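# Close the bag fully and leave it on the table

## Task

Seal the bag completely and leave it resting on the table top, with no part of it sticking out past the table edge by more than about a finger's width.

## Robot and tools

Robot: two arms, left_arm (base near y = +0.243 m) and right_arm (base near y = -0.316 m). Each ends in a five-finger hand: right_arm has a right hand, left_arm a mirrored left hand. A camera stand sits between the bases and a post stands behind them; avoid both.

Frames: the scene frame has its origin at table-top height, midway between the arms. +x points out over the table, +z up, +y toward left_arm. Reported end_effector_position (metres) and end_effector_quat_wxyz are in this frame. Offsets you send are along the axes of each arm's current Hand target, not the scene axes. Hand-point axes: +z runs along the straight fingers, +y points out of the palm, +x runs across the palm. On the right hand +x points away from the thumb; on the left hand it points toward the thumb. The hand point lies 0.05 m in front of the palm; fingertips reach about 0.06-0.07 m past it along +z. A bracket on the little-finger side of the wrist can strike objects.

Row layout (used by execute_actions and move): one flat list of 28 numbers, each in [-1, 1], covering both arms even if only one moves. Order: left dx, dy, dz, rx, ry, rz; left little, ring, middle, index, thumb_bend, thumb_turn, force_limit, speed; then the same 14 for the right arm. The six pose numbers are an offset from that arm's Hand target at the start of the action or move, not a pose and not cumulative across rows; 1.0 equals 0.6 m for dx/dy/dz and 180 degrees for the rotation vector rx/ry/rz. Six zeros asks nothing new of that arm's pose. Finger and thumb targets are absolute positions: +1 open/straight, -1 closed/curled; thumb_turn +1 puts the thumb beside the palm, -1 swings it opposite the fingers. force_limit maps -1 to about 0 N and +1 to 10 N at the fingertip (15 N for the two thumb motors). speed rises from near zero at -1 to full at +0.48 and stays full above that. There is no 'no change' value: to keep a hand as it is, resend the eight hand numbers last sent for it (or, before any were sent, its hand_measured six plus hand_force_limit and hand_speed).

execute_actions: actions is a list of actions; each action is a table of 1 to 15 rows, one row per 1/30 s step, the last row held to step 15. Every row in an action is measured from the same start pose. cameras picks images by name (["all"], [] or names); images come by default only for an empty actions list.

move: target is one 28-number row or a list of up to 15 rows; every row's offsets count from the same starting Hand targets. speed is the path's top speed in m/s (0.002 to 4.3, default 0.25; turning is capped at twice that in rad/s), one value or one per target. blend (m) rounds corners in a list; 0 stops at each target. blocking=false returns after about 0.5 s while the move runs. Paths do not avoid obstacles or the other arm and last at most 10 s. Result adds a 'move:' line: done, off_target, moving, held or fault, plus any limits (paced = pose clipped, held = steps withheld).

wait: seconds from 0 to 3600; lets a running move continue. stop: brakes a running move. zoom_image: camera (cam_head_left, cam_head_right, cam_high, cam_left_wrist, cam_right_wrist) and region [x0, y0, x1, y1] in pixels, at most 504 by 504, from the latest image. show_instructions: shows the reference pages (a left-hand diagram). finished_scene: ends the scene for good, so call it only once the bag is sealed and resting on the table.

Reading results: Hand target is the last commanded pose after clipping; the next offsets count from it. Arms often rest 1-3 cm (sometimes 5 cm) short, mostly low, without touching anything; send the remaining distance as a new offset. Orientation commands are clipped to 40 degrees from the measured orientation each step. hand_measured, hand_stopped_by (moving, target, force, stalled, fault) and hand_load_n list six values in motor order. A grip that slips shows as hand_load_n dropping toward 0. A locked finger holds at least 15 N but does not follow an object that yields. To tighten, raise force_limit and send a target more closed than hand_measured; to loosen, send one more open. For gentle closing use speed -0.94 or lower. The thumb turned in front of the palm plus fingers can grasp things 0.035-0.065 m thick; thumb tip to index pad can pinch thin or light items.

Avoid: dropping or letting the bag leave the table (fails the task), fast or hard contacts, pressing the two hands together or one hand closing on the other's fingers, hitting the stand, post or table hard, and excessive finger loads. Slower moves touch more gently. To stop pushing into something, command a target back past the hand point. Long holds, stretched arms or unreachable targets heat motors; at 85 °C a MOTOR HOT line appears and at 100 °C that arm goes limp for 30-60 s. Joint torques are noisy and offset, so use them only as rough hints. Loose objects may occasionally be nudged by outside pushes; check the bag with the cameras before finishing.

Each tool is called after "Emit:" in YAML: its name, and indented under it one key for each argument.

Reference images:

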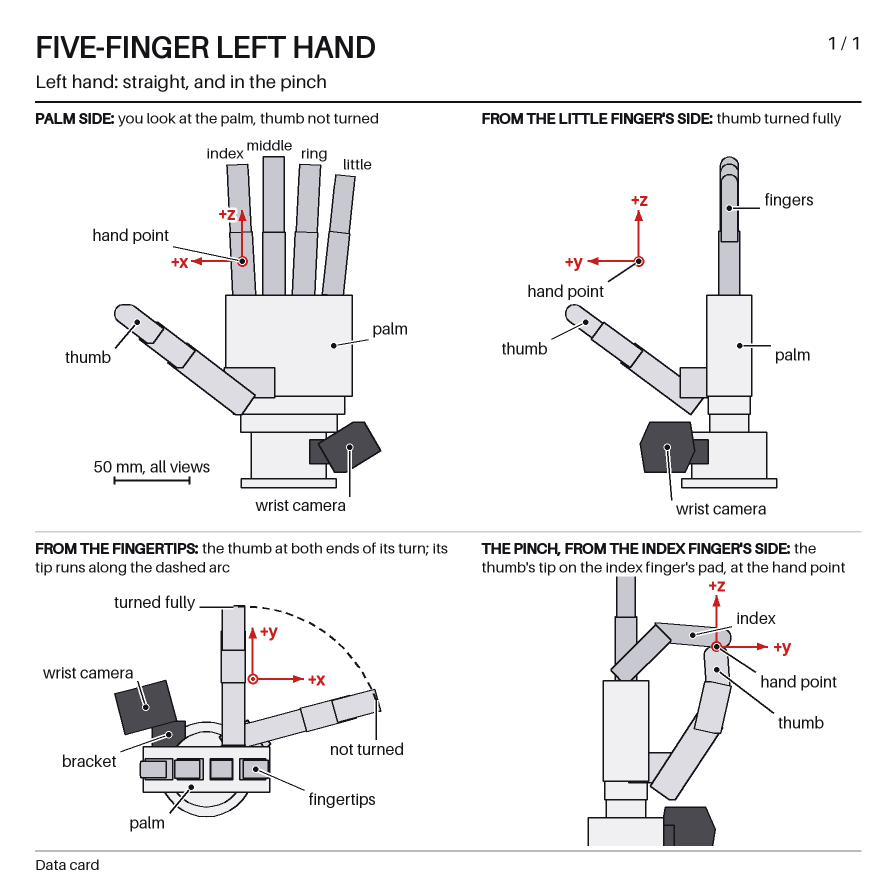

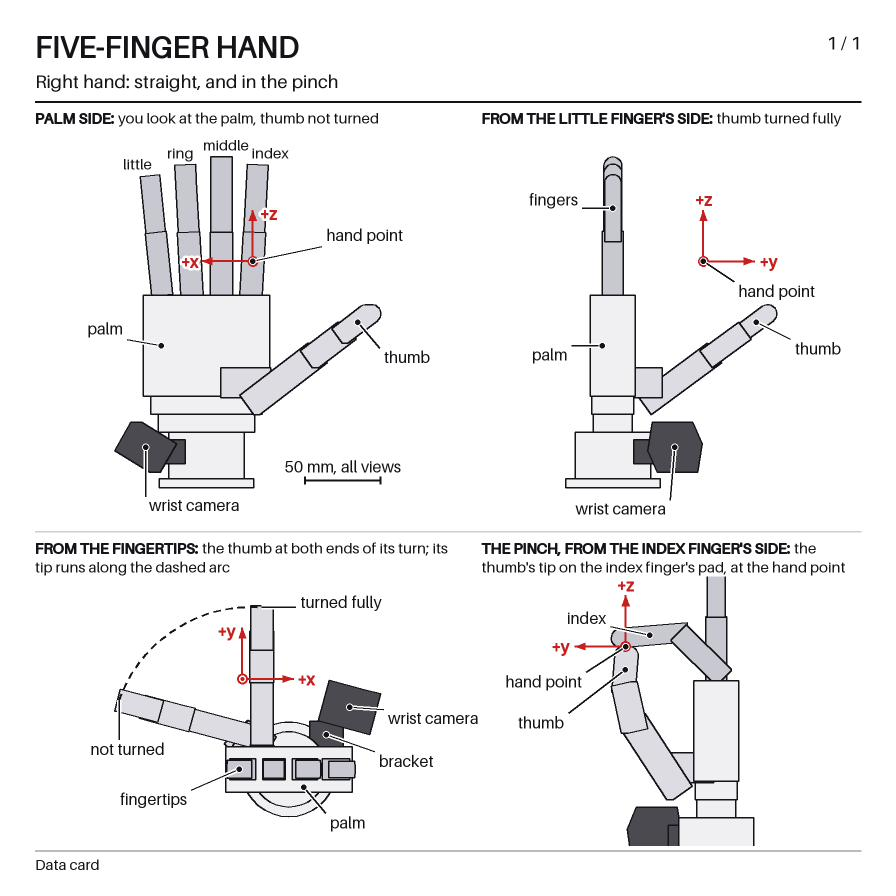

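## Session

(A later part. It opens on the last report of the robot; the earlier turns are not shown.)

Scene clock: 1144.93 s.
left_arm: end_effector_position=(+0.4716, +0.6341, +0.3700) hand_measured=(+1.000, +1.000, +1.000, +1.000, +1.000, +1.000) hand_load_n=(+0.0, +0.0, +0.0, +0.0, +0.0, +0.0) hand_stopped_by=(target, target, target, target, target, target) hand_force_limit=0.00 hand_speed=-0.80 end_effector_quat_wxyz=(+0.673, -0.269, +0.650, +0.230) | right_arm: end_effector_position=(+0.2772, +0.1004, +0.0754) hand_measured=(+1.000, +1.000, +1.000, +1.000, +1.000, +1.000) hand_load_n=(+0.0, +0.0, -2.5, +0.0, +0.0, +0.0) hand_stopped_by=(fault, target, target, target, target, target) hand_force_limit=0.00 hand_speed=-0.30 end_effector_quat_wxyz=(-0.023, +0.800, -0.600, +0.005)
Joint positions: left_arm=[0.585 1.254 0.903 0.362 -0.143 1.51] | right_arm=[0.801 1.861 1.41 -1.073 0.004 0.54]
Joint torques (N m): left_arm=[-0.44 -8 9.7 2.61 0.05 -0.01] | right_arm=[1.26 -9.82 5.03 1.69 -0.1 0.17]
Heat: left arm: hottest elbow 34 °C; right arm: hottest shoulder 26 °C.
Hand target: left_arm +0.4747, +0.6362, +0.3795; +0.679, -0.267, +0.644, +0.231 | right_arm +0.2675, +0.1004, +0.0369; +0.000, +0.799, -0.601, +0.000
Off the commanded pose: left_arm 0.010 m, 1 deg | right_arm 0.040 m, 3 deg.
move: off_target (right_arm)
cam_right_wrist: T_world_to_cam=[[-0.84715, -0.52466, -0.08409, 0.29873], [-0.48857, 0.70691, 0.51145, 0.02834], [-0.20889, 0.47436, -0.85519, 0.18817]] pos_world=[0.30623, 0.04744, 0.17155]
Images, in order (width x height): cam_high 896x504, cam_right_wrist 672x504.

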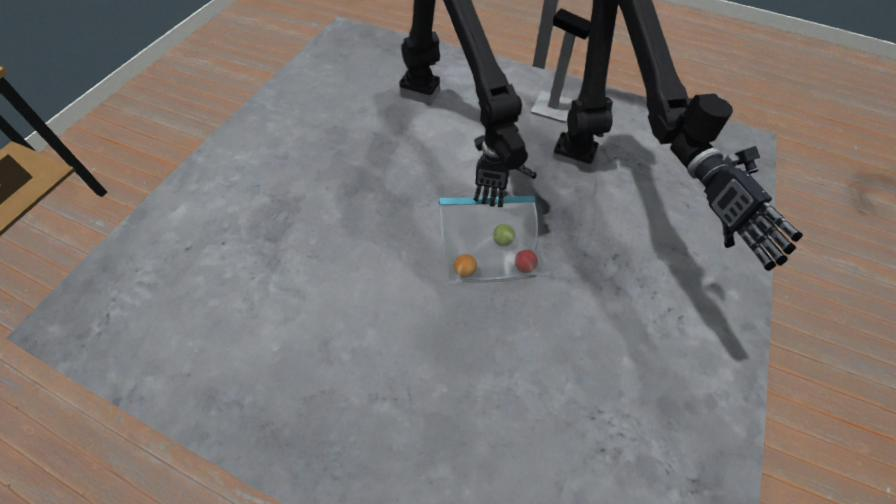

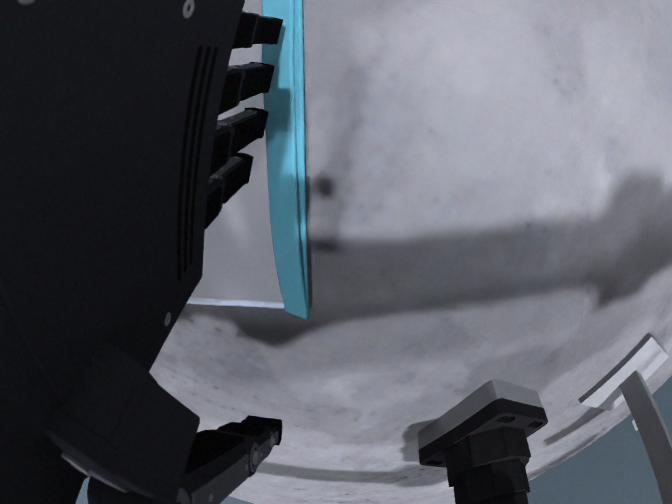

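Emit:
move:
  target:
    - [0,0,0,0,0,0,1,1,1,1,1,1,0,-0.8, 0,0.0,-0.1333,0,0,0,1,1,1,1,1,1,0.0,-0.3]
    - [0,0,0,0,0,0,1,1,1,1,1,1,0,-0.8, 0,0.02,-0.1167,0,0,0,1,1,1,1,1,1,0.0,-0.3]
  speed: 0.07
  cameras: ["cam_right_wrist","cam_high"]

Emit:
zoom_image:
  camera: "cam_right_wrist"
  region: [190, 0, 390, 200]

Emit:
zoom_image:
  camera: "cam_high"
  region: [420, 160, 570, 260]

Scene clock: 1163.27 s.
left_arm: end_effector_position=(+0.4716, +0.6341, +0.3700) hand_measured=(+1.000, +1.000, +1.000, +1.000, +1.000, +1.000) hand_load_n=(+0.0, +0.0, +0.0, +0.0, +0.0, +0.0) hand_stopped_by=(target, target, target, target, target, target) hand_force_limit=0.00 hand_speed=-0.80 end_effector_quat_wxyz=(+0.673, -0.269, +0.650, +0.230) | right_arm: end_effector_position=(+0.2567, +0.0902, +0.0986) hand_measured=(+1.000, +1.000, +1.000, +1.000, +1.000, +1.000) hand_load_n=(+0.0, +0.0, +0.0, +0.0, +0.0, +0.0) hand_stopped_by=(fault, target, target, target, target, target) hand_force_limit=0.00 hand_speed=-0.30 end_effector_quat_wxyz=(+0.016, +0.800, -0.599, +0.000)
Joint positions: left_arm=[0.585 1.254 0.903 0.362 -0.143 1.51] | right_arm=[0.815 1.838 1.435 -1.199 0.002 0.553]
Joint torques (N m): left_arm=[-0.32 -7.88 9.68 2.58 0.05 -0.02] | right_arm=[1.26 -15.62 7.42 0.65 -0.04 0.15]
Heat: left arm: hottest elbow 34 °C; right arm: hottest shoulder 26 °C.
Hand target: left_arm +0.4747, +0.6362, +0.3795; +0.679, -0.267, +0.644, +0.231 | right_arm +0.2558, +0.0971, +0.1070; +0.000, +0.799, -0.601, +0.000
Off the commanded pose: left_arm 0.010 m, 1 deg | right_arm 0.011 m, 2 deg.
move: off_target (right_arm)
cam_right_wrist: T_world_to_cam=[[-0.84906, -0.52822, -0.00911, 0.27138], [-0.4622, 0.73437, 0.49707, 0.00577], [-0.25587, 0.42625, -0.86766, 0.22624]] pos_world=[0.29097, 0.04268, 0.19591]
Images, in order (width x height): cam_high 896x504, cam_right_wrist 672x504.

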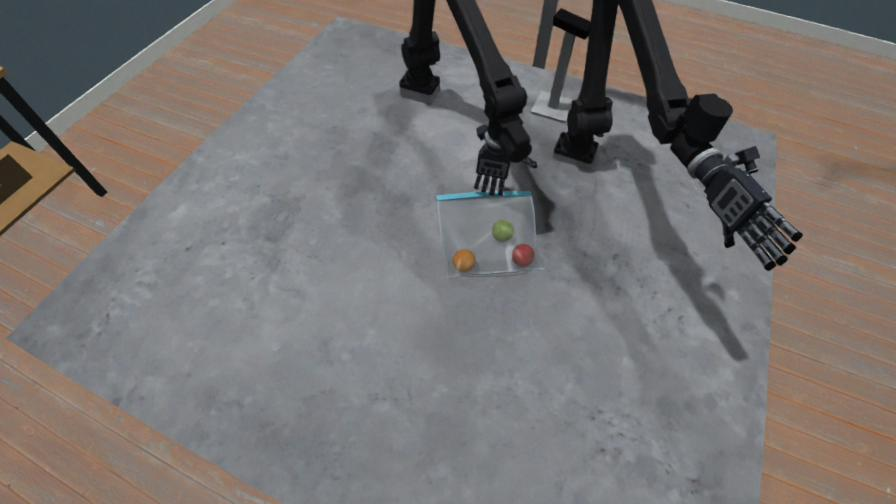

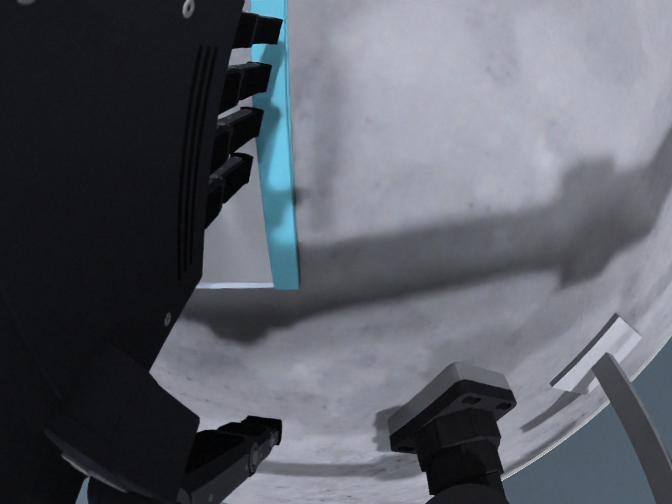

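Scaled by 2.520 from the camera's image (finer frame: 960x720).

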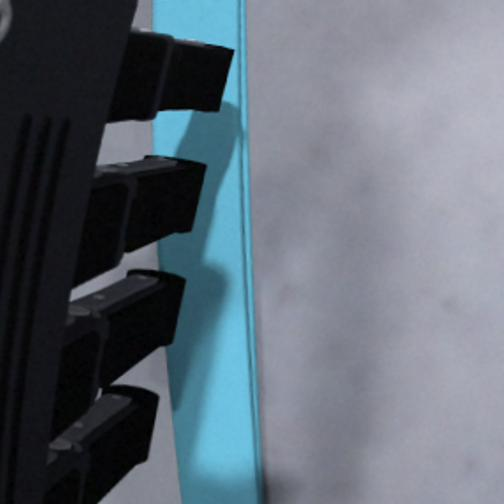

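Scaled by 3.360 from the camera's image (finer frame: 1280x720).

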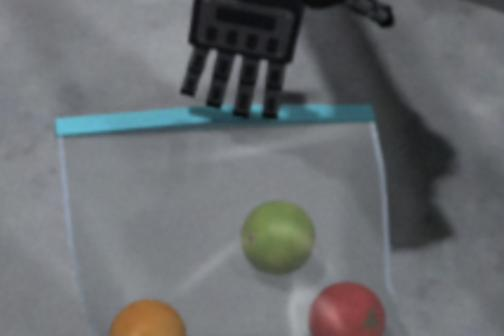

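Emit:
move:
  target:
    - [0,0,0,0,0,0,1,1,1,1,1,1,0,-0.8, 0,0.0133,0.0,0,0,0,1,1,1,1,1,1,0.0,-0.3]
    - [0,0,0,0,0,0,1,1,1,1,1,1,0,-0.8, 0,0.0167,0.04,0,0,0,1,1,1,1,1,1,0.0,-0.3]
  speed: 0.05
  cameras: ["cam_right_wrist","cam_high"]

Emit:
zoom_image:
  camera: "cam_right_wrist"
  region: [190, 0, 390, 200]

Emit:
zoom_image:
  camera: "cam_high"
  region: [420, 160, 570, 260]

Scene clock: 1180.17 s.
left_arm: end_effector_position=(+0.4716, +0.6341, +0.3700) hand_measured=(+1.000, +1.000, +1.000, +1.000, +1.000, +1.000) hand_load_n=(+0.0, +0.0, -0.5, +0.0, +0.0, +0.0) hand_stopped_by=(target, target, target, target, target, target) hand_force_limit=0.00 hand_speed=-0.80 end_effector_quat_wxyz=(+0.673, -0.269, +0.650, +0.230) | right_arm: end_effector_position=(+0.2483, +0.0878, +0.0841) hand_measured=(+1.000, +1.000, +1.000, +1.000, +1.000, +1.000) hand_load_n=(-0.5, +0.0, +0.0, +0.0, +0.0, +0.0) hand_stopped_by=(fault, target, target, target, target, target) hand_force_limit=0.00 hand_speed=-0.30 end_effector_quat_wxyz=(+0.006, +0.800, -0.600, +0.001)
Joint positions: left_arm=[0.585 1.254 0.903 0.362 -0.143 1.51] | right_arm=[0.824 1.823 1.373 -1.133 0.002 0.564]
Joint torques (N m): left_arm=[-0.32 -7.88 9.72 2.55 0.06 -0.01] | right_arm=[0.38 -13.63 7.43 0.7 -0.06 0.14]
Heat: left arm: hottest elbow 34 °C; right arm: hottest shoulder 26 °C.
Hand target: left_arm +0.4747, +0.6362, +0.3795; +0.679, -0.267, +0.644, +0.231 | right_arm +0.2461, +0.0943, +0.0829; +0.000, +0.799, -0.601, +0.000
Off the commanded pose: left_arm 0.010 m, 1 deg | right_arm 0.007 m, 1 deg.
move: done
cam_right_wrist: T_world_to_cam=[[-0.84985, -0.52633, -0.02707, 0.26439], [-0.46708, 0.7284, 0.50127, 0.01228], [-0.24411, 0.43865, -0.86487, 0.20823]] pos_world=[0.28126, 0.03887, 0.18109]
Images, in order (width x height): cam_high 896x504, cam_right_wrist 672x504.

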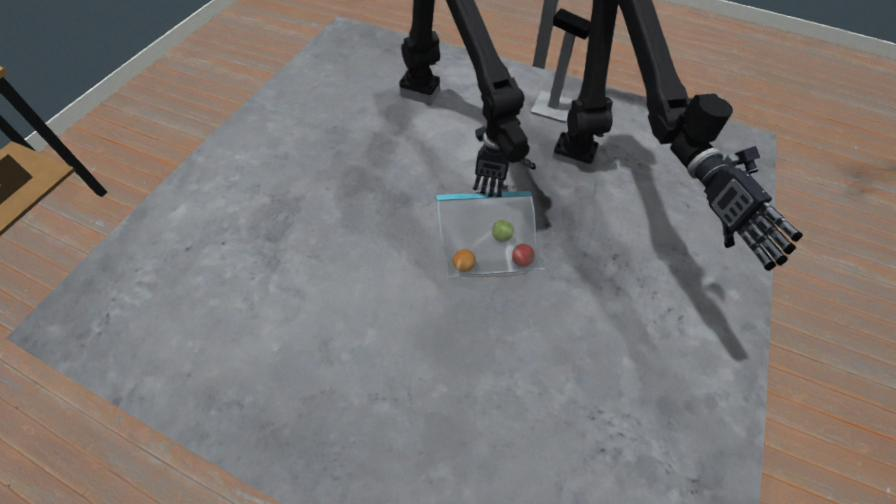

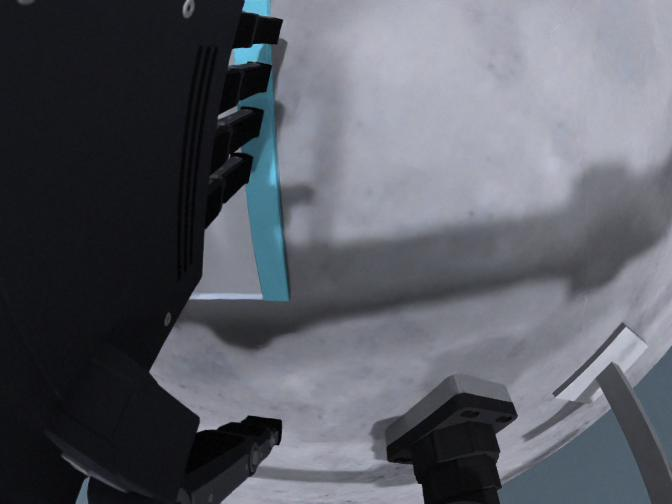

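Scaled by 2.520 from the camera's image (finer frame: 960x720).

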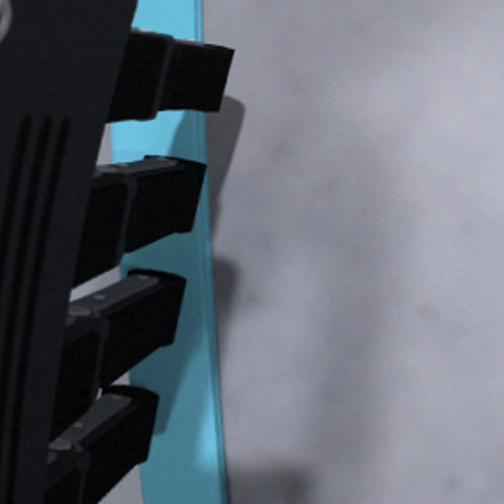

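Scaled by 3.360 from the camera's image (finer frame: 1280x720).

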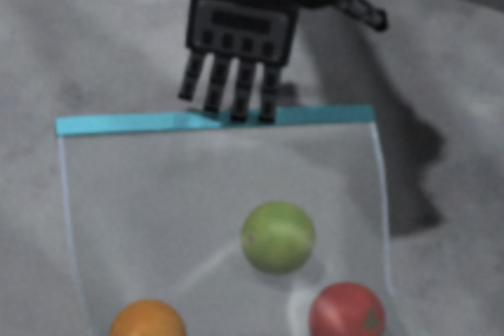

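Emit:
move:
  target: [0,0,0,0,0,0,1,1,1,1,1,1,0,-0.8, 0,0.015,0.0667,0,0,0,1,1,1,1,1,1,0.0,-0.3]
  speed: 0.05
  cameras: ["cam_right_wrist","cam_high"]

Emit:
zoom_image:
  camera: "cam_right_wrist"
  region: [190, 0, 390, 200]

Emit:
zoom_image:
  camera: "cam_high"
  region: [420, 160, 570, 260]

Scene clock: 1191.80 s.
left_arm: end_effector_position=(+0.4716, +0.6341, +0.3700) hand_measured=(+1.000, +1.000, +1.000, +1.000, +1.000, +1.000) hand_load_n=(+0.0, +0.0, +0.0, +0.0, +0.0, +0.0) hand_stopped_by=(target, target, target, target, target, target) hand_force_limit=0.00 hand_speed=-0.80 end_effector_quat_wxyz=(+0.673, -0.269, +0.650, +0.230) | right_arm: end_effector_position=(+0.2526, +0.0952, +0.0768) hand_measured=(+1.000, +1.000, +1.000, +1.000, +1.000, +1.000) hand_load_n=(+0.0, +0.0, +0.0, +0.0, +0.0, +0.0) hand_stopped_by=(fault, target, target, target, target, target) hand_force_limit=0.00 hand_speed=-0.30 end_effector_quat_wxyz=(-0.029, +0.798, -0.602, +0.004)
Joint positions: left_arm=[0.585 1.254 0.903 0.362 -0.143 1.51] | right_arm=[0.827 1.804 1.329 -1.038 0.003 0.573]
Joint torques (N m): left_arm=[-0.44 -8.06 9.76 2.61 0.06 0] | right_arm=[1.96 -9.41 4.71 1.01 -0.04 0.17]
Heat: left arm: hottest elbow 34 °C; right arm: hottest shoulder 26 °C.
Hand target: left_arm +0.4747, +0.6362, +0.3795; +0.679, -0.267, +0.644, +0.231 | right_arm +0.2376, +0.0919, +0.0430; +0.000, +0.799, -0.601, +0.000
Off the commanded pose: left_arm 0.010 m, 1 deg | right_arm 0.037 m, 3 deg.
move: off_target (right_arm)
cam_right_wrist: T_world_to_cam=[[-0.84995, -0.51823, -0.09498, 0.27625], [-0.48709, 0.70418, 0.5166, 0.01871], [-0.20083, 0.48535, -0.85094, 0.18328]] pos_world=[0.28072, 0.04103, 0.17254]
Images, in order (width x height): cam_high 896x504, cam_right_wrist 672x504.

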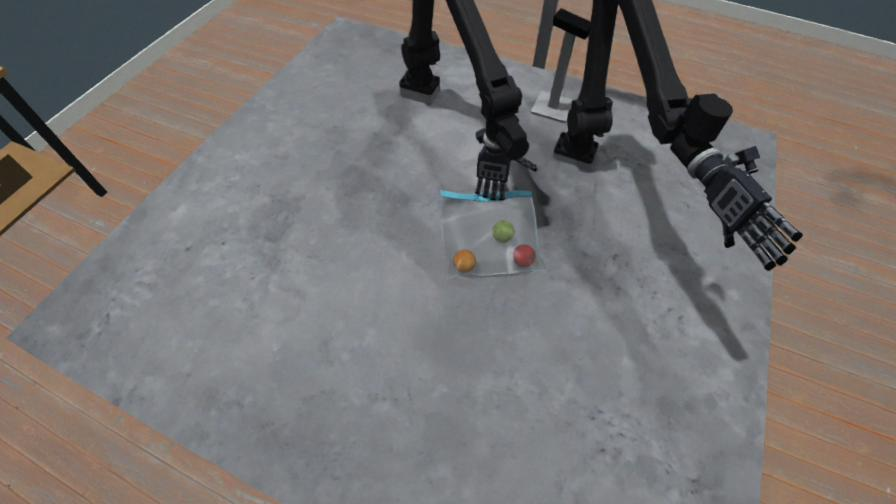

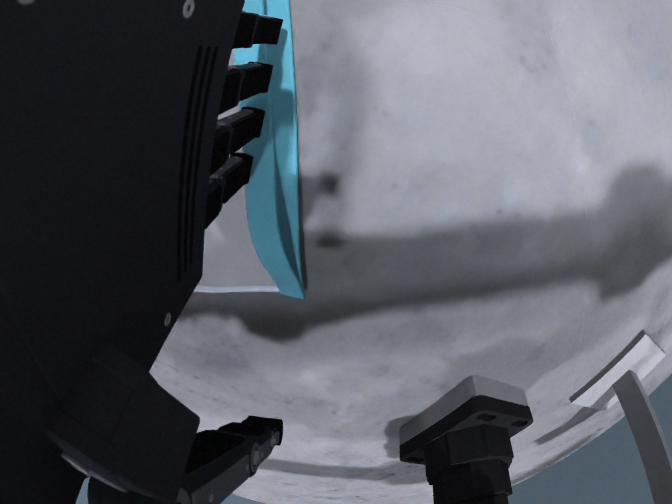

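Scaled by 2.520 from the camera's image (finer frame: 960x720).

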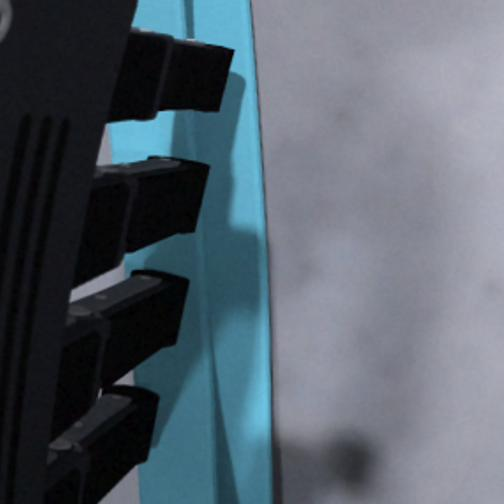

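Scaled by 3.360 from the camera's image (finer frame: 1280x720).

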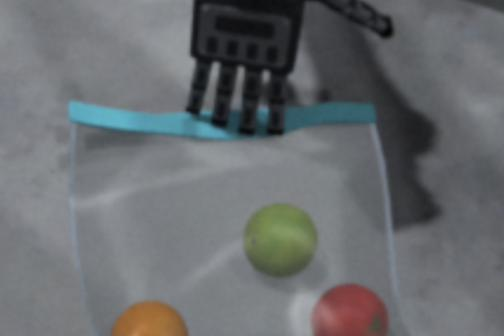

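Emit:
move:
  target:
    - [0,0,0,0,0,0,1,1,1,1,1,1,0,-0.8, -0.0212,-0.0257,-0.0667,0,0,0,1,1,1,1,1,1,0.0,-0.3]
    - [0,0,0,0,0,0,1,1,1,1,1,1,0,-0.8, -0.0212,-0.0257,-0.1167,0,0,0,1,1,1,1,1,1,0.0,-0.3]
  speed: 0.07
  cameras: ["cam_right_wrist","cam_high"]

Emit:
zoom_image:
  camera: "cam_right_wrist"
  region: [190, 0, 390, 200]

Emit:
zoom_image:
  camera: "cam_high"
  region: [420, 160, 570, 260]

Scene clock: 1286.07 s.
left_arm: end_effector_position=(+0.4716, +0.6341, +0.3700) hand_measured=(+1.000, +1.000, +1.000, +1.000, +1.000, +1.000) hand_load_n=(+0.0, -0.5, +0.0, +0.0, +0.0, +0.0) hand_stopped_by=(target, target, target, target, target, target) hand_force_limit=0.00 hand_speed=-0.80 end_effector_quat_wxyz=(+0.673, -0.269, +0.650, +0.230) | right_arm: end_effector_position=(+0.2431, +0.0928, +0.0930) hand_measured=(+1.000, +1.000, +1.000, +1.000, +1.000, +1.000) hand_load_n=(+0.0, +0.0, +0.0, -0.5, +0.0, +0.0) hand_stopped_by=(fault, target, target, target, target, target) hand_force_limit=0.00 hand_speed=-0.30 end_effector_quat_wxyz=(+0.021, +0.800, -0.600, +0.000)
Joint positions: left_arm=[0.585 1.254 0.903 0.362 -0.143 1.51] | right_arm=[0.838 1.834 1.412 -1.191 0.003 0.579]
Joint torques (N m): left_arm=[-0.32 -7.71 9.69 2.59 0.05 -0.02] | right_arm=[0.85 -15.09 11.28 -0.39 -0.11 0.17]
Motor temperatures (°C): left_arm=[22 22 34 21 21 23] | right_arm=[20 23 23 20 21 19]
Heat: left arm: hottest elbow 34 °C; right arm: hottest shoulder 23 °C.
Hand target: left_arm +0.4747, +0.6362, +0.3795; +0.679, -0.267, +0.644, +0.231 | right_arm +0.2489, +0.1083, +0.1129; +0.000, +0.799, -0.601, +0.000
Off the commanded pose: left_arm 0.010 m, 1 deg | right_arm 0.026 m, 2 deg.
move: off_target (right_arm)
cam_right_wrist: T_world_to_cam=[[-0.85023, -0.52642, 0.00088, 0.26035], [-0.45775, 0.74015, 0.49259, -0.00076], [-0.25996, 0.41841, -0.87026, 0.21875]] pos_world=[0.27787, 0.04609, 0.19051]
Images, in order (width x height): cam_high 896x504, cam_right_wrist 672x504.

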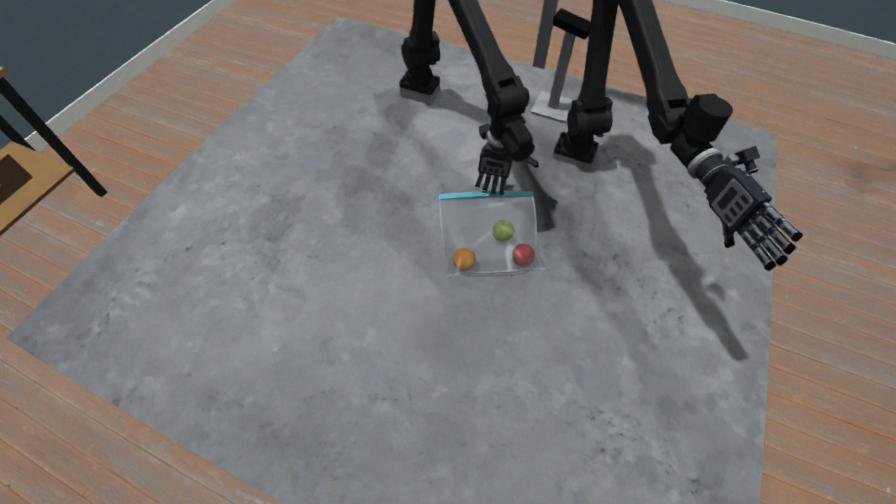

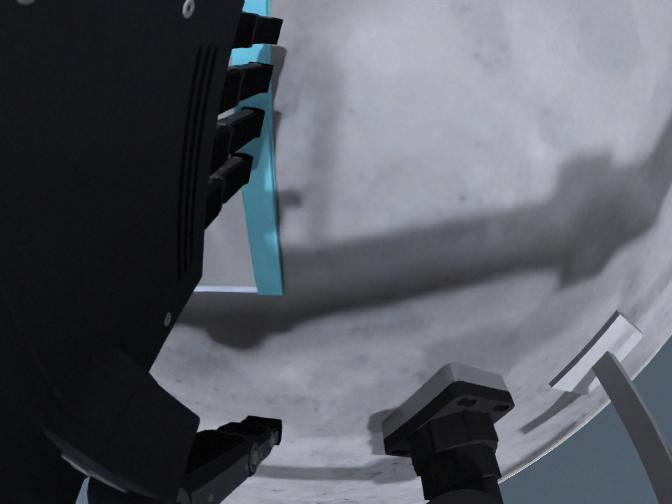

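Scaled by 2.520 from the camera's image (finer frame: 960x720).

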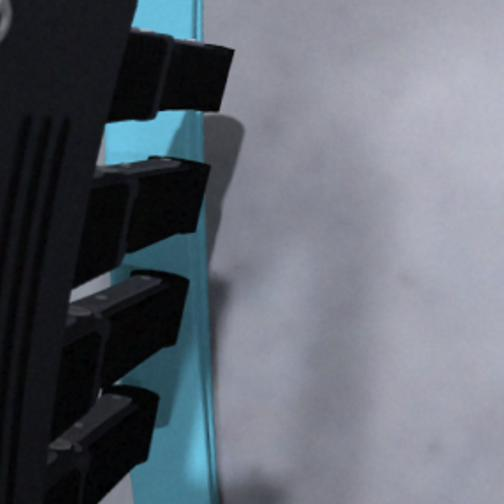

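Scaled by 3.360 from the camera's image (finer frame: 1280x720).

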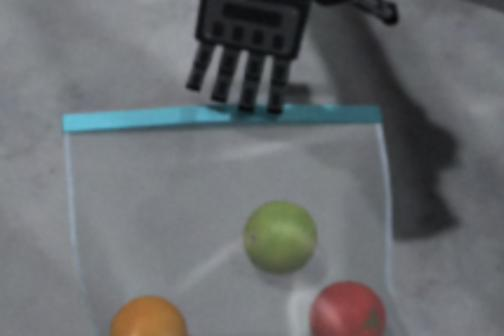

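Emit:
move:
  target: [0,0,0,0,0,0,1,1,1,1,1,1,0,-0.8, 0.0128,0.0037,0.03,0,0,0,1,1,1,1,1,1,0.0,-0.3]
  speed: 0.05
  cameras: ["cam_right_wrist","cam_high"]

Emit:
zoom_image:
  camera: "cam_right_wrist"
  region: [190, 0, 390, 200]

Emit:
zoom_image:
  camera: "cam_high"
  region: [420, 160, 570, 260]

Scene clock: 1302.47 s.
left_arm: end_effector_position=(+0.4716, +0.6341, +0.3700) hand_measured=(+1.000, +1.000, +1.000, +1.000, +1.000, +1.000) hand_load_n=(+0.0, +0.0, +0.0, +0.0, +0.0, +0.0) hand_stopped_by=(target, target, target, target, target, target) hand_force_limit=0.00 hand_speed=-0.80 end_effector_quat_wxyz=(+0.673, -0.269, +0.650, +0.230) | right_arm: end_effector_position=(+0.2471, +0.0974, +0.0920) hand_measured=(+1.000, +1.000, +1.000, +1.000, +1.000, +1.000) hand_load_n=(+0.0, +0.0, +0.0, +0.0, +0.0, +0.0) hand_stopped_by=(fault, target, target, target, target, target) hand_force_limit=0.00 hand_speed=-0.30 end_effector_quat_wxyz=(+0.010, +0.800, -0.600, +0.001)
Joint positions: left_arm=[0.585 1.254 0.903 0.362 -0.143 1.51] | right_arm=[0.838 1.834 1.412 -1.168 0.003 0.579]
Joint torques (N m): left_arm=[-0.03 -7.82 9.73 2.52 0.04 0.01] | right_arm=[0.38 -15.03 7.23 0.61 -0.09 0.09]
Heat: left arm: hottest elbow 34 °C; right arm: hottest elbow 25 °C.
Hand target: left_arm +0.4747, +0.6362, +0.3795; +0.679, -0.267, +0.644, +0.231 | right_arm +0.2489, +0.1003, +0.0949; +0.000, +0.799, -0.601, +0.000
Off the commanded pose: left_arm 0.010 m, 1 deg | right_arm 0.004 m, 1 deg.
move: done
cam_right_wrist: T_world_to_cam=[[-0.85012, -0.52617, -0.02096, 0.26813], [-0.46509, 0.73157, 0.4985, 0.00018], [-0.24696, 0.43353, -0.86664, 0.21193]] pos_world=[0.28036, 0.04907, 0.1892]
Images, in order (width x height): cam_high 896x504, cam_right_wrist 672x504.

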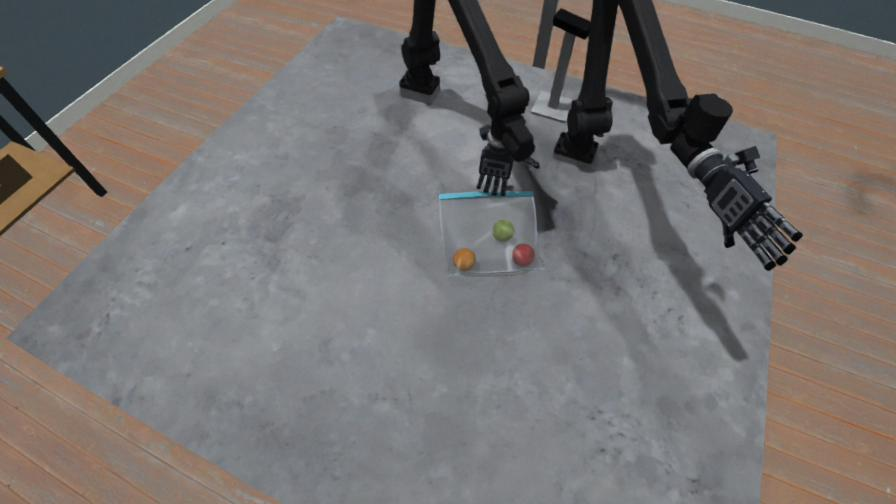

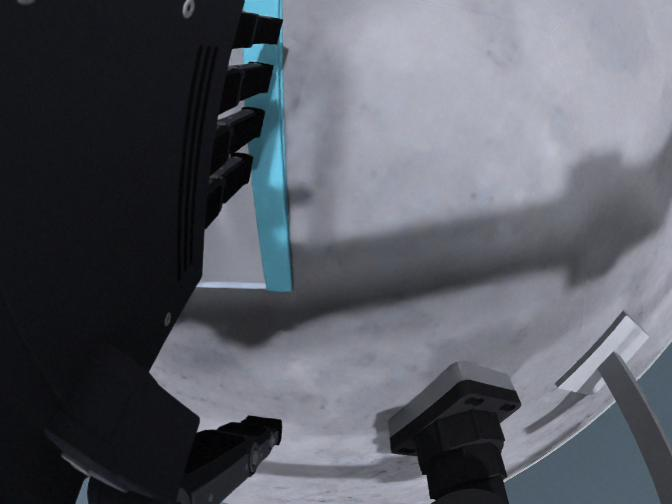

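Scaled by 2.520 from the camera's image (finer frame: 960x720).

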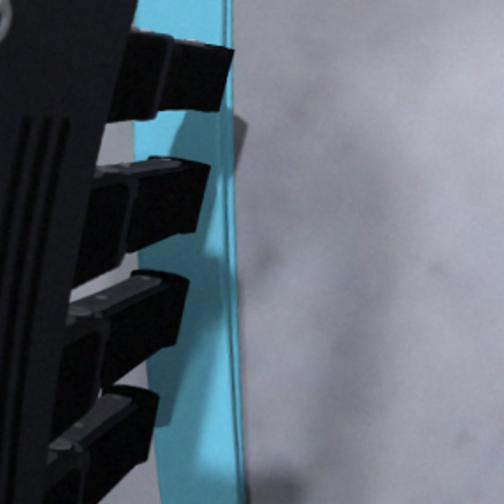

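Scaled by 3.360 from the camera's image (finer frame: 1280x720).

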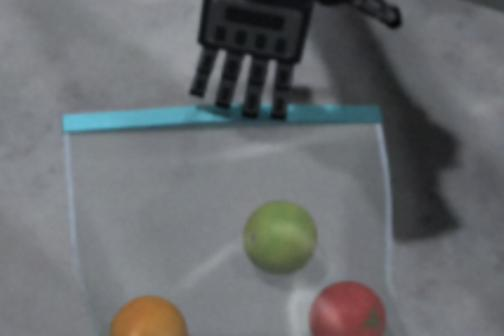

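Emit:
move:
  target: [0,0,0,0,0,0,1,1,1,1,1,1,0,-0.8, 0.0065,0.0078,0.0333,0,0,0,1,1,1,1,1,1,0.0,-0.3]
  speed: 0.05
  cameras: ["cam_right_wrist","cam_high"]

Emit:
zoom_image:
  camera: "cam_right_wrist"
  region: [190, 0, 390, 200]

Emit:
zoom_image:
  camera: "cam_high"
  region: [420, 160, 570, 260]

Scene clock: 1320.20 s.
left_arm: end_effector_position=(+0.4716, +0.6341, +0.3700) hand_measured=(+1.000, +1.000, +1.000, +1.000, +1.000, +1.000) hand_load_n=(+0.0, +0.0, +0.0, +0.0, +0.0, +0.0) hand_stopped_by=(target, target, target, target, target, target) hand_force_limit=0.00 hand_speed=-0.80 end_effector_quat_wxyz=(+0.673, -0.269, +0.650, +0.230) | right_arm: end_effector_position=(+0.2458, +0.0959, +0.0819) hand_measured=(+1.000, +1.000, +1.000, +1.000, +1.000, +1.000) hand_load_n=(+0.0, +0.0, -0.5, +0.0, +0.0, +0.0) hand_stopped_by=(fault, target, target, target, target, target) hand_force_limit=0.00 hand_speed=-0.30 end_effector_quat_wxyz=(+0.000, +0.800, -0.600, +0.002)
Joint positions: left_arm=[0.585 1.254 0.903 0.362 -0.143 1.51] | right_arm=[0.838 1.828 1.375 -1.119 0.003 0.579]
Joint torques (N m): left_arm=[-0.44 -7.88 9.74 2.48 0.05 -0.02] | right_arm=[-0.03 -12.98 6.19 0.9 -0.1 0.04]
Heat: left arm: hottest elbow 34 °C; right arm: hottest shoulder 25 °C.
Hand target: left_arm +0.4747, +0.6362, +0.3795; +0.679, -0.267, +0.644, +0.231 | right_arm +0.2455, +0.0953, +0.0750; +0.000, +0.799, -0.601, +0.000
Off the commanded pose: left_arm 0.010 m, 1 deg | right_arm 0.007 m, 0 deg.
move: done
cam_right_wrist: T_world_to_cam=[[-0.84972, -0.5258, -0.03879, 0.2673], [-0.47123, 0.72441, 0.50316, 0.00753], [-0.23646, 0.44582, -0.86332, 0.19947]] pos_world=[0.27785, 0.04616, 0.17878]
Images, in order (width x height): cam_high 896x504, cam_right_wrist 672x504.

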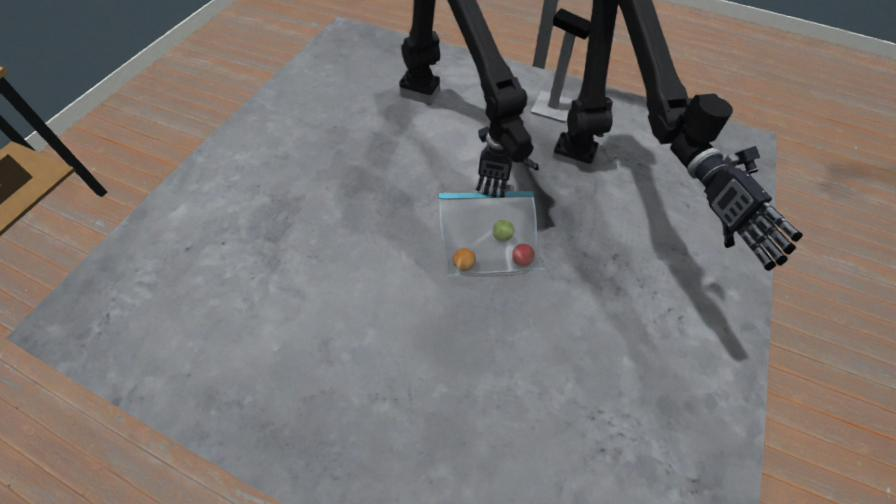

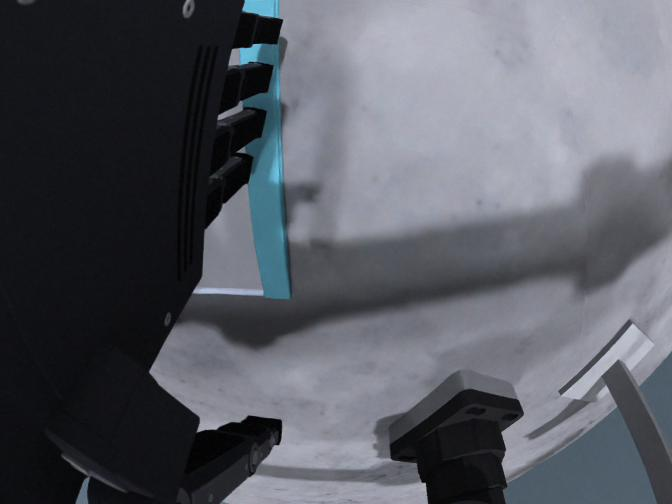

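Scaled by 2.520 from the camera's image (finer frame: 960x720).

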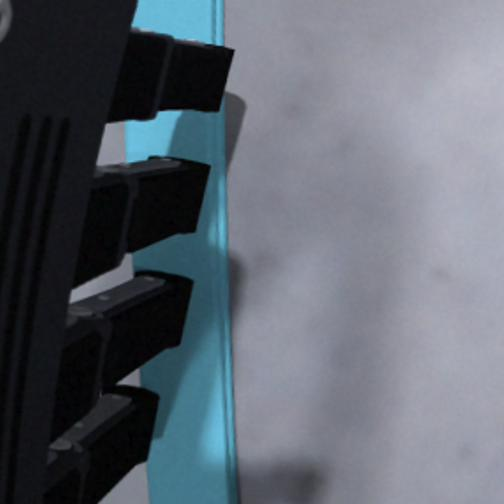

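Scaled by 3.360 from the camera's image (finer frame: 1280x720).

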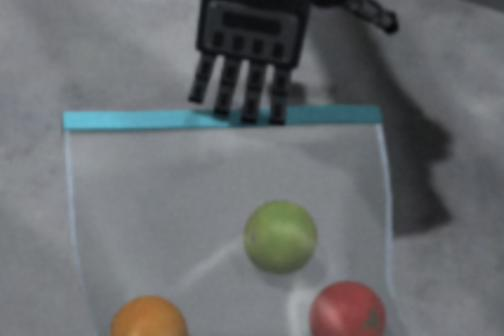

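Emit:
move:
  target: [0,0,0,0,0,0,1,1,1,1,1,1,0,-0.8, 0.0159,0.0193,0.025,0,0,0,1,1,1,1,1,1,0.0,-0.3]
  speed: 0.05
  cameras: ["cam_right_wrist","cam_high"]

Emit:
zoom_image:
  camera: "cam_right_wrist"
  region: [190, 0, 390, 200]

Emit:
zoom_image:
  camera: "cam_high"
  region: [420, 160, 570, 260]

Scene clock: 1335.23 s.
left_arm: end_effector_position=(+0.4716, +0.6341, +0.3700) hand_measured=(+1.000, +1.000, +1.000, +1.000, +1.000, +1.000) hand_load_n=(+0.0, +0.0, +0.0, +0.0, +0.0, +0.0) hand_stopped_by=(target, target, target, target, target, target) hand_force_limit=0.00 hand_speed=-0.80 end_effector_quat_wxyz=(+0.673, -0.269, +0.650, +0.230) | right_arm: end_effector_position=(+0.2422, +0.0921, +0.0794) hand_measured=(+1.000, +1.000, +1.000, +1.000, +1.000, +1.000) hand_load_n=(+0.0, +0.0, +0.0, -0.5, +0.0, +0.0) hand_stopped_by=(fault, target, target, target, target, target) hand_force_limit=0.00 hand_speed=-0.30 end_effector_quat_wxyz=(-0.019, +0.800, -0.600, +0.002)
Joint positions: left_arm=[0.585 1.254 0.903 0.362 -0.143 1.51] | right_arm=[0.838 1.792 1.32 -1.059 0.002 0.579]
Joint torques (N m): left_arm=[-0.44 -7.88 9.74 2.62 0.04 -0.01] | right_arm=[-0.44 -11.34 5.34 0.61 -0.05 0.02]
Heat: left arm: hottest elbow 34 °C; right arm: hottest shoulder 25 °C.
Hand target: left_arm +0.4747, +0.6362, +0.3795; +0.679, -0.267, +0.644, +0.231 | right_arm +0.2370, +0.0829, +0.0599; +0.000, +0.799, -0.601, +0.000
Off the commanded pose: left_arm 0.010 m, 1 deg | right_arm 0.022 m, 2 deg.
move: off_target (right_arm)
cam_right_wrist: T_world_to_cam=[[-0.84832, -0.52398, -0.07614, 0.26466], [-0.48387, 0.7088, 0.5133, 0.01358], [-0.21499, 0.47228, -0.85483, 0.18995]] pos_world=[0.27193, 0.03934, 0.17555]
Images, in order (width x height): cam_high 896x504, cam_right_wrist 672x504.

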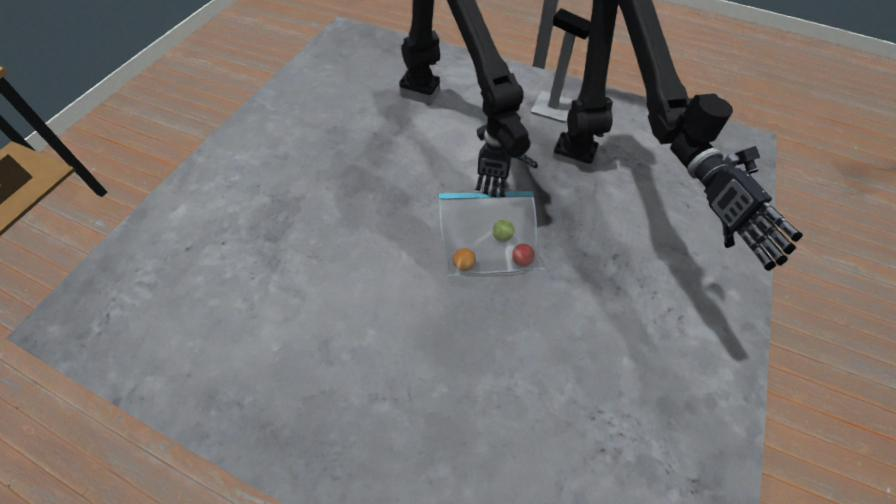

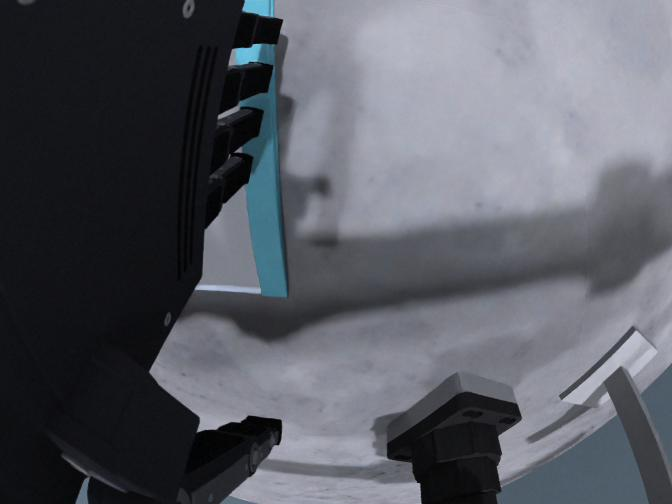

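Scaled by 2.520 from the camera's image (finer frame: 960x720).

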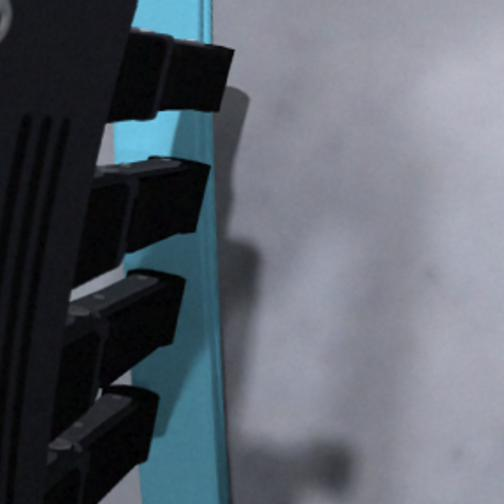

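Scaled by 3.360 from the camera's image (finer frame: 1280x720).

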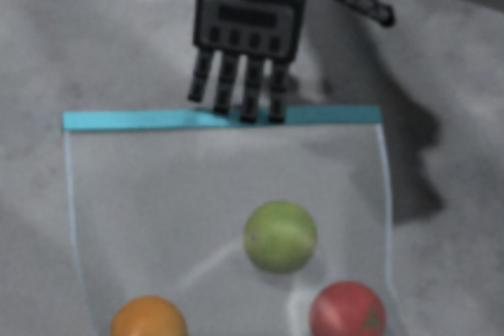

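Emit:
move:
  target: [0,0,0,0,0,0,1,1,1,1,1,1,0,-0.8, 0.0212,0.0257,0.0333,0,0,0,1,1,1,1,1,1,0.0,-0.3]
  speed: 0.05
  cameras: ["cam_right_wrist","cam_high"]

Emit:
zoom_image:
  camera: "cam_right_wrist"
  region: [190, 0, 390, 200]

Emit:
zoom_image:
  camera: "cam_high"
  region: [420, 160, 570, 260]

Scene clock: 1345.37 s.
left_arm: end_effector_position=(+0.4716, +0.6341, +0.3700) hand_measured=(+1.000, +1.000, +1.000, +1.000, +1.000, +1.000) hand_load_n=(-0.5, +0.0, +0.0, +0.0, +0.0, +0.0) hand_stopped_by=(target, target, target, target, target, target) hand_force_limit=0.00 hand_speed=-0.80 end_effector_quat_wxyz=(+0.673, -0.269, +0.650, +0.230) | right_arm: end_effector_position=(+0.2376, +0.0864, +0.0761) hand_measured=(+1.000, +1.000, +1.000, +1.000, +1.000, +1.000) hand_load_n=(+0.0, +0.0, +0.0, +0.0, +0.0, +0.0) hand_stopped_by=(fault, target, target, target, target, target) hand_force_limit=0.00 hand_speed=-0.30 end_effector_quat_wxyz=(-0.044, +0.799, -0.600, +0.004)
Joint positions: left_arm=[0.585 1.254 0.903 0.362 -0.143 1.51] | right_arm=[0.838 1.747 1.248 -0.983 0.002 0.579]
Joint torques (N m): left_arm=[-0.32 -7.88 9.69 2.59 0.04 0] | right_arm=[-0.67 -8.82 3.79 0.28 -0.06 0]
Heat: left arm: hottest elbow 35 °C; right arm: hottest shoulder 25 °C.
Hand target: left_arm +0.4747, +0.6362, +0.3795; +0.679, -0.267, +0.644, +0.231 | right_arm +0.2258, +0.0664, +0.0400; +0.000, +0.799, -0.601, +0.000
Off the commanded pose: left_arm 0.010 m, 1 deg | right_arm 0.043 m, 5 deg.
move: off_target (right_arm)
cam_right_wrist: T_world_to_cam=[[-0.84525, -0.5199, -0.12349, 0.25996], [-0.5005, 0.68928, 0.52382, 0.02192], [-0.18722, 0.50457, -0.84283, 0.17844]] pos_world=[0.26411, 0.03001, 0.17101]
Images, in order (width x height): cam_high 896x504, cam_right_wrist 672x504.

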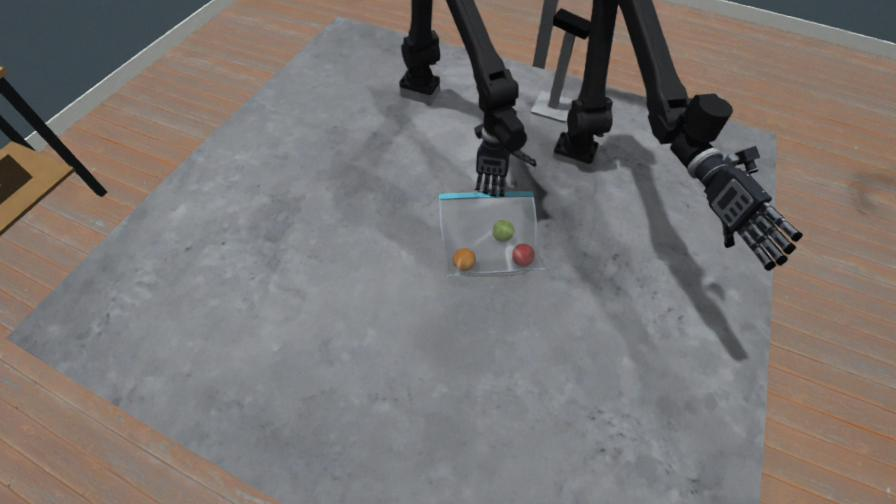

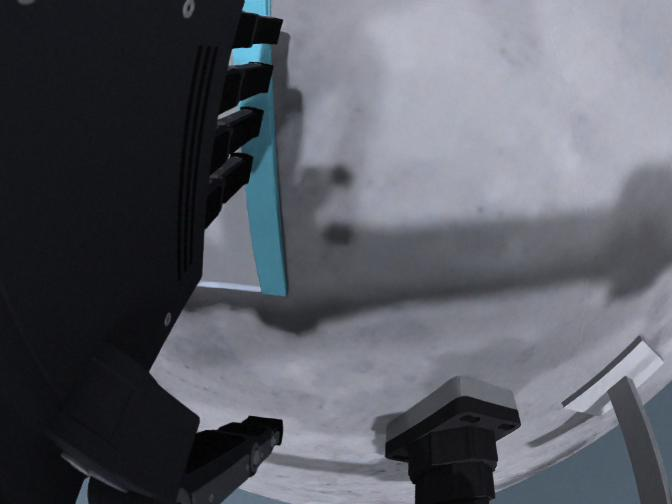

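Scaled by 2.520 from the camera's image (finer frame: 960x720).

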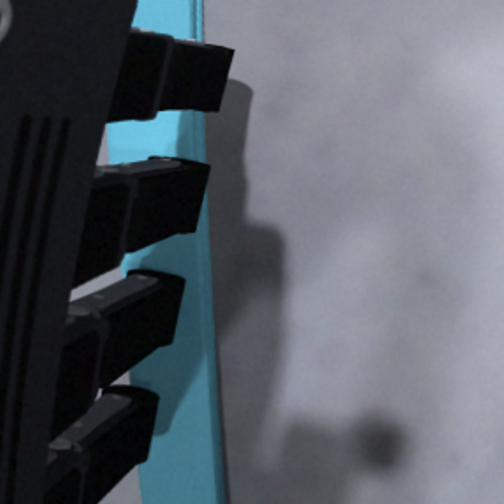

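Scaled by 3.360 from the camera's image (finer frame: 1280x720).

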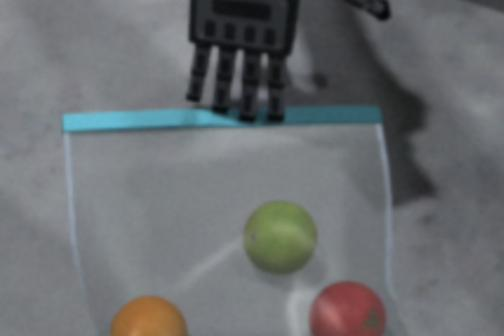

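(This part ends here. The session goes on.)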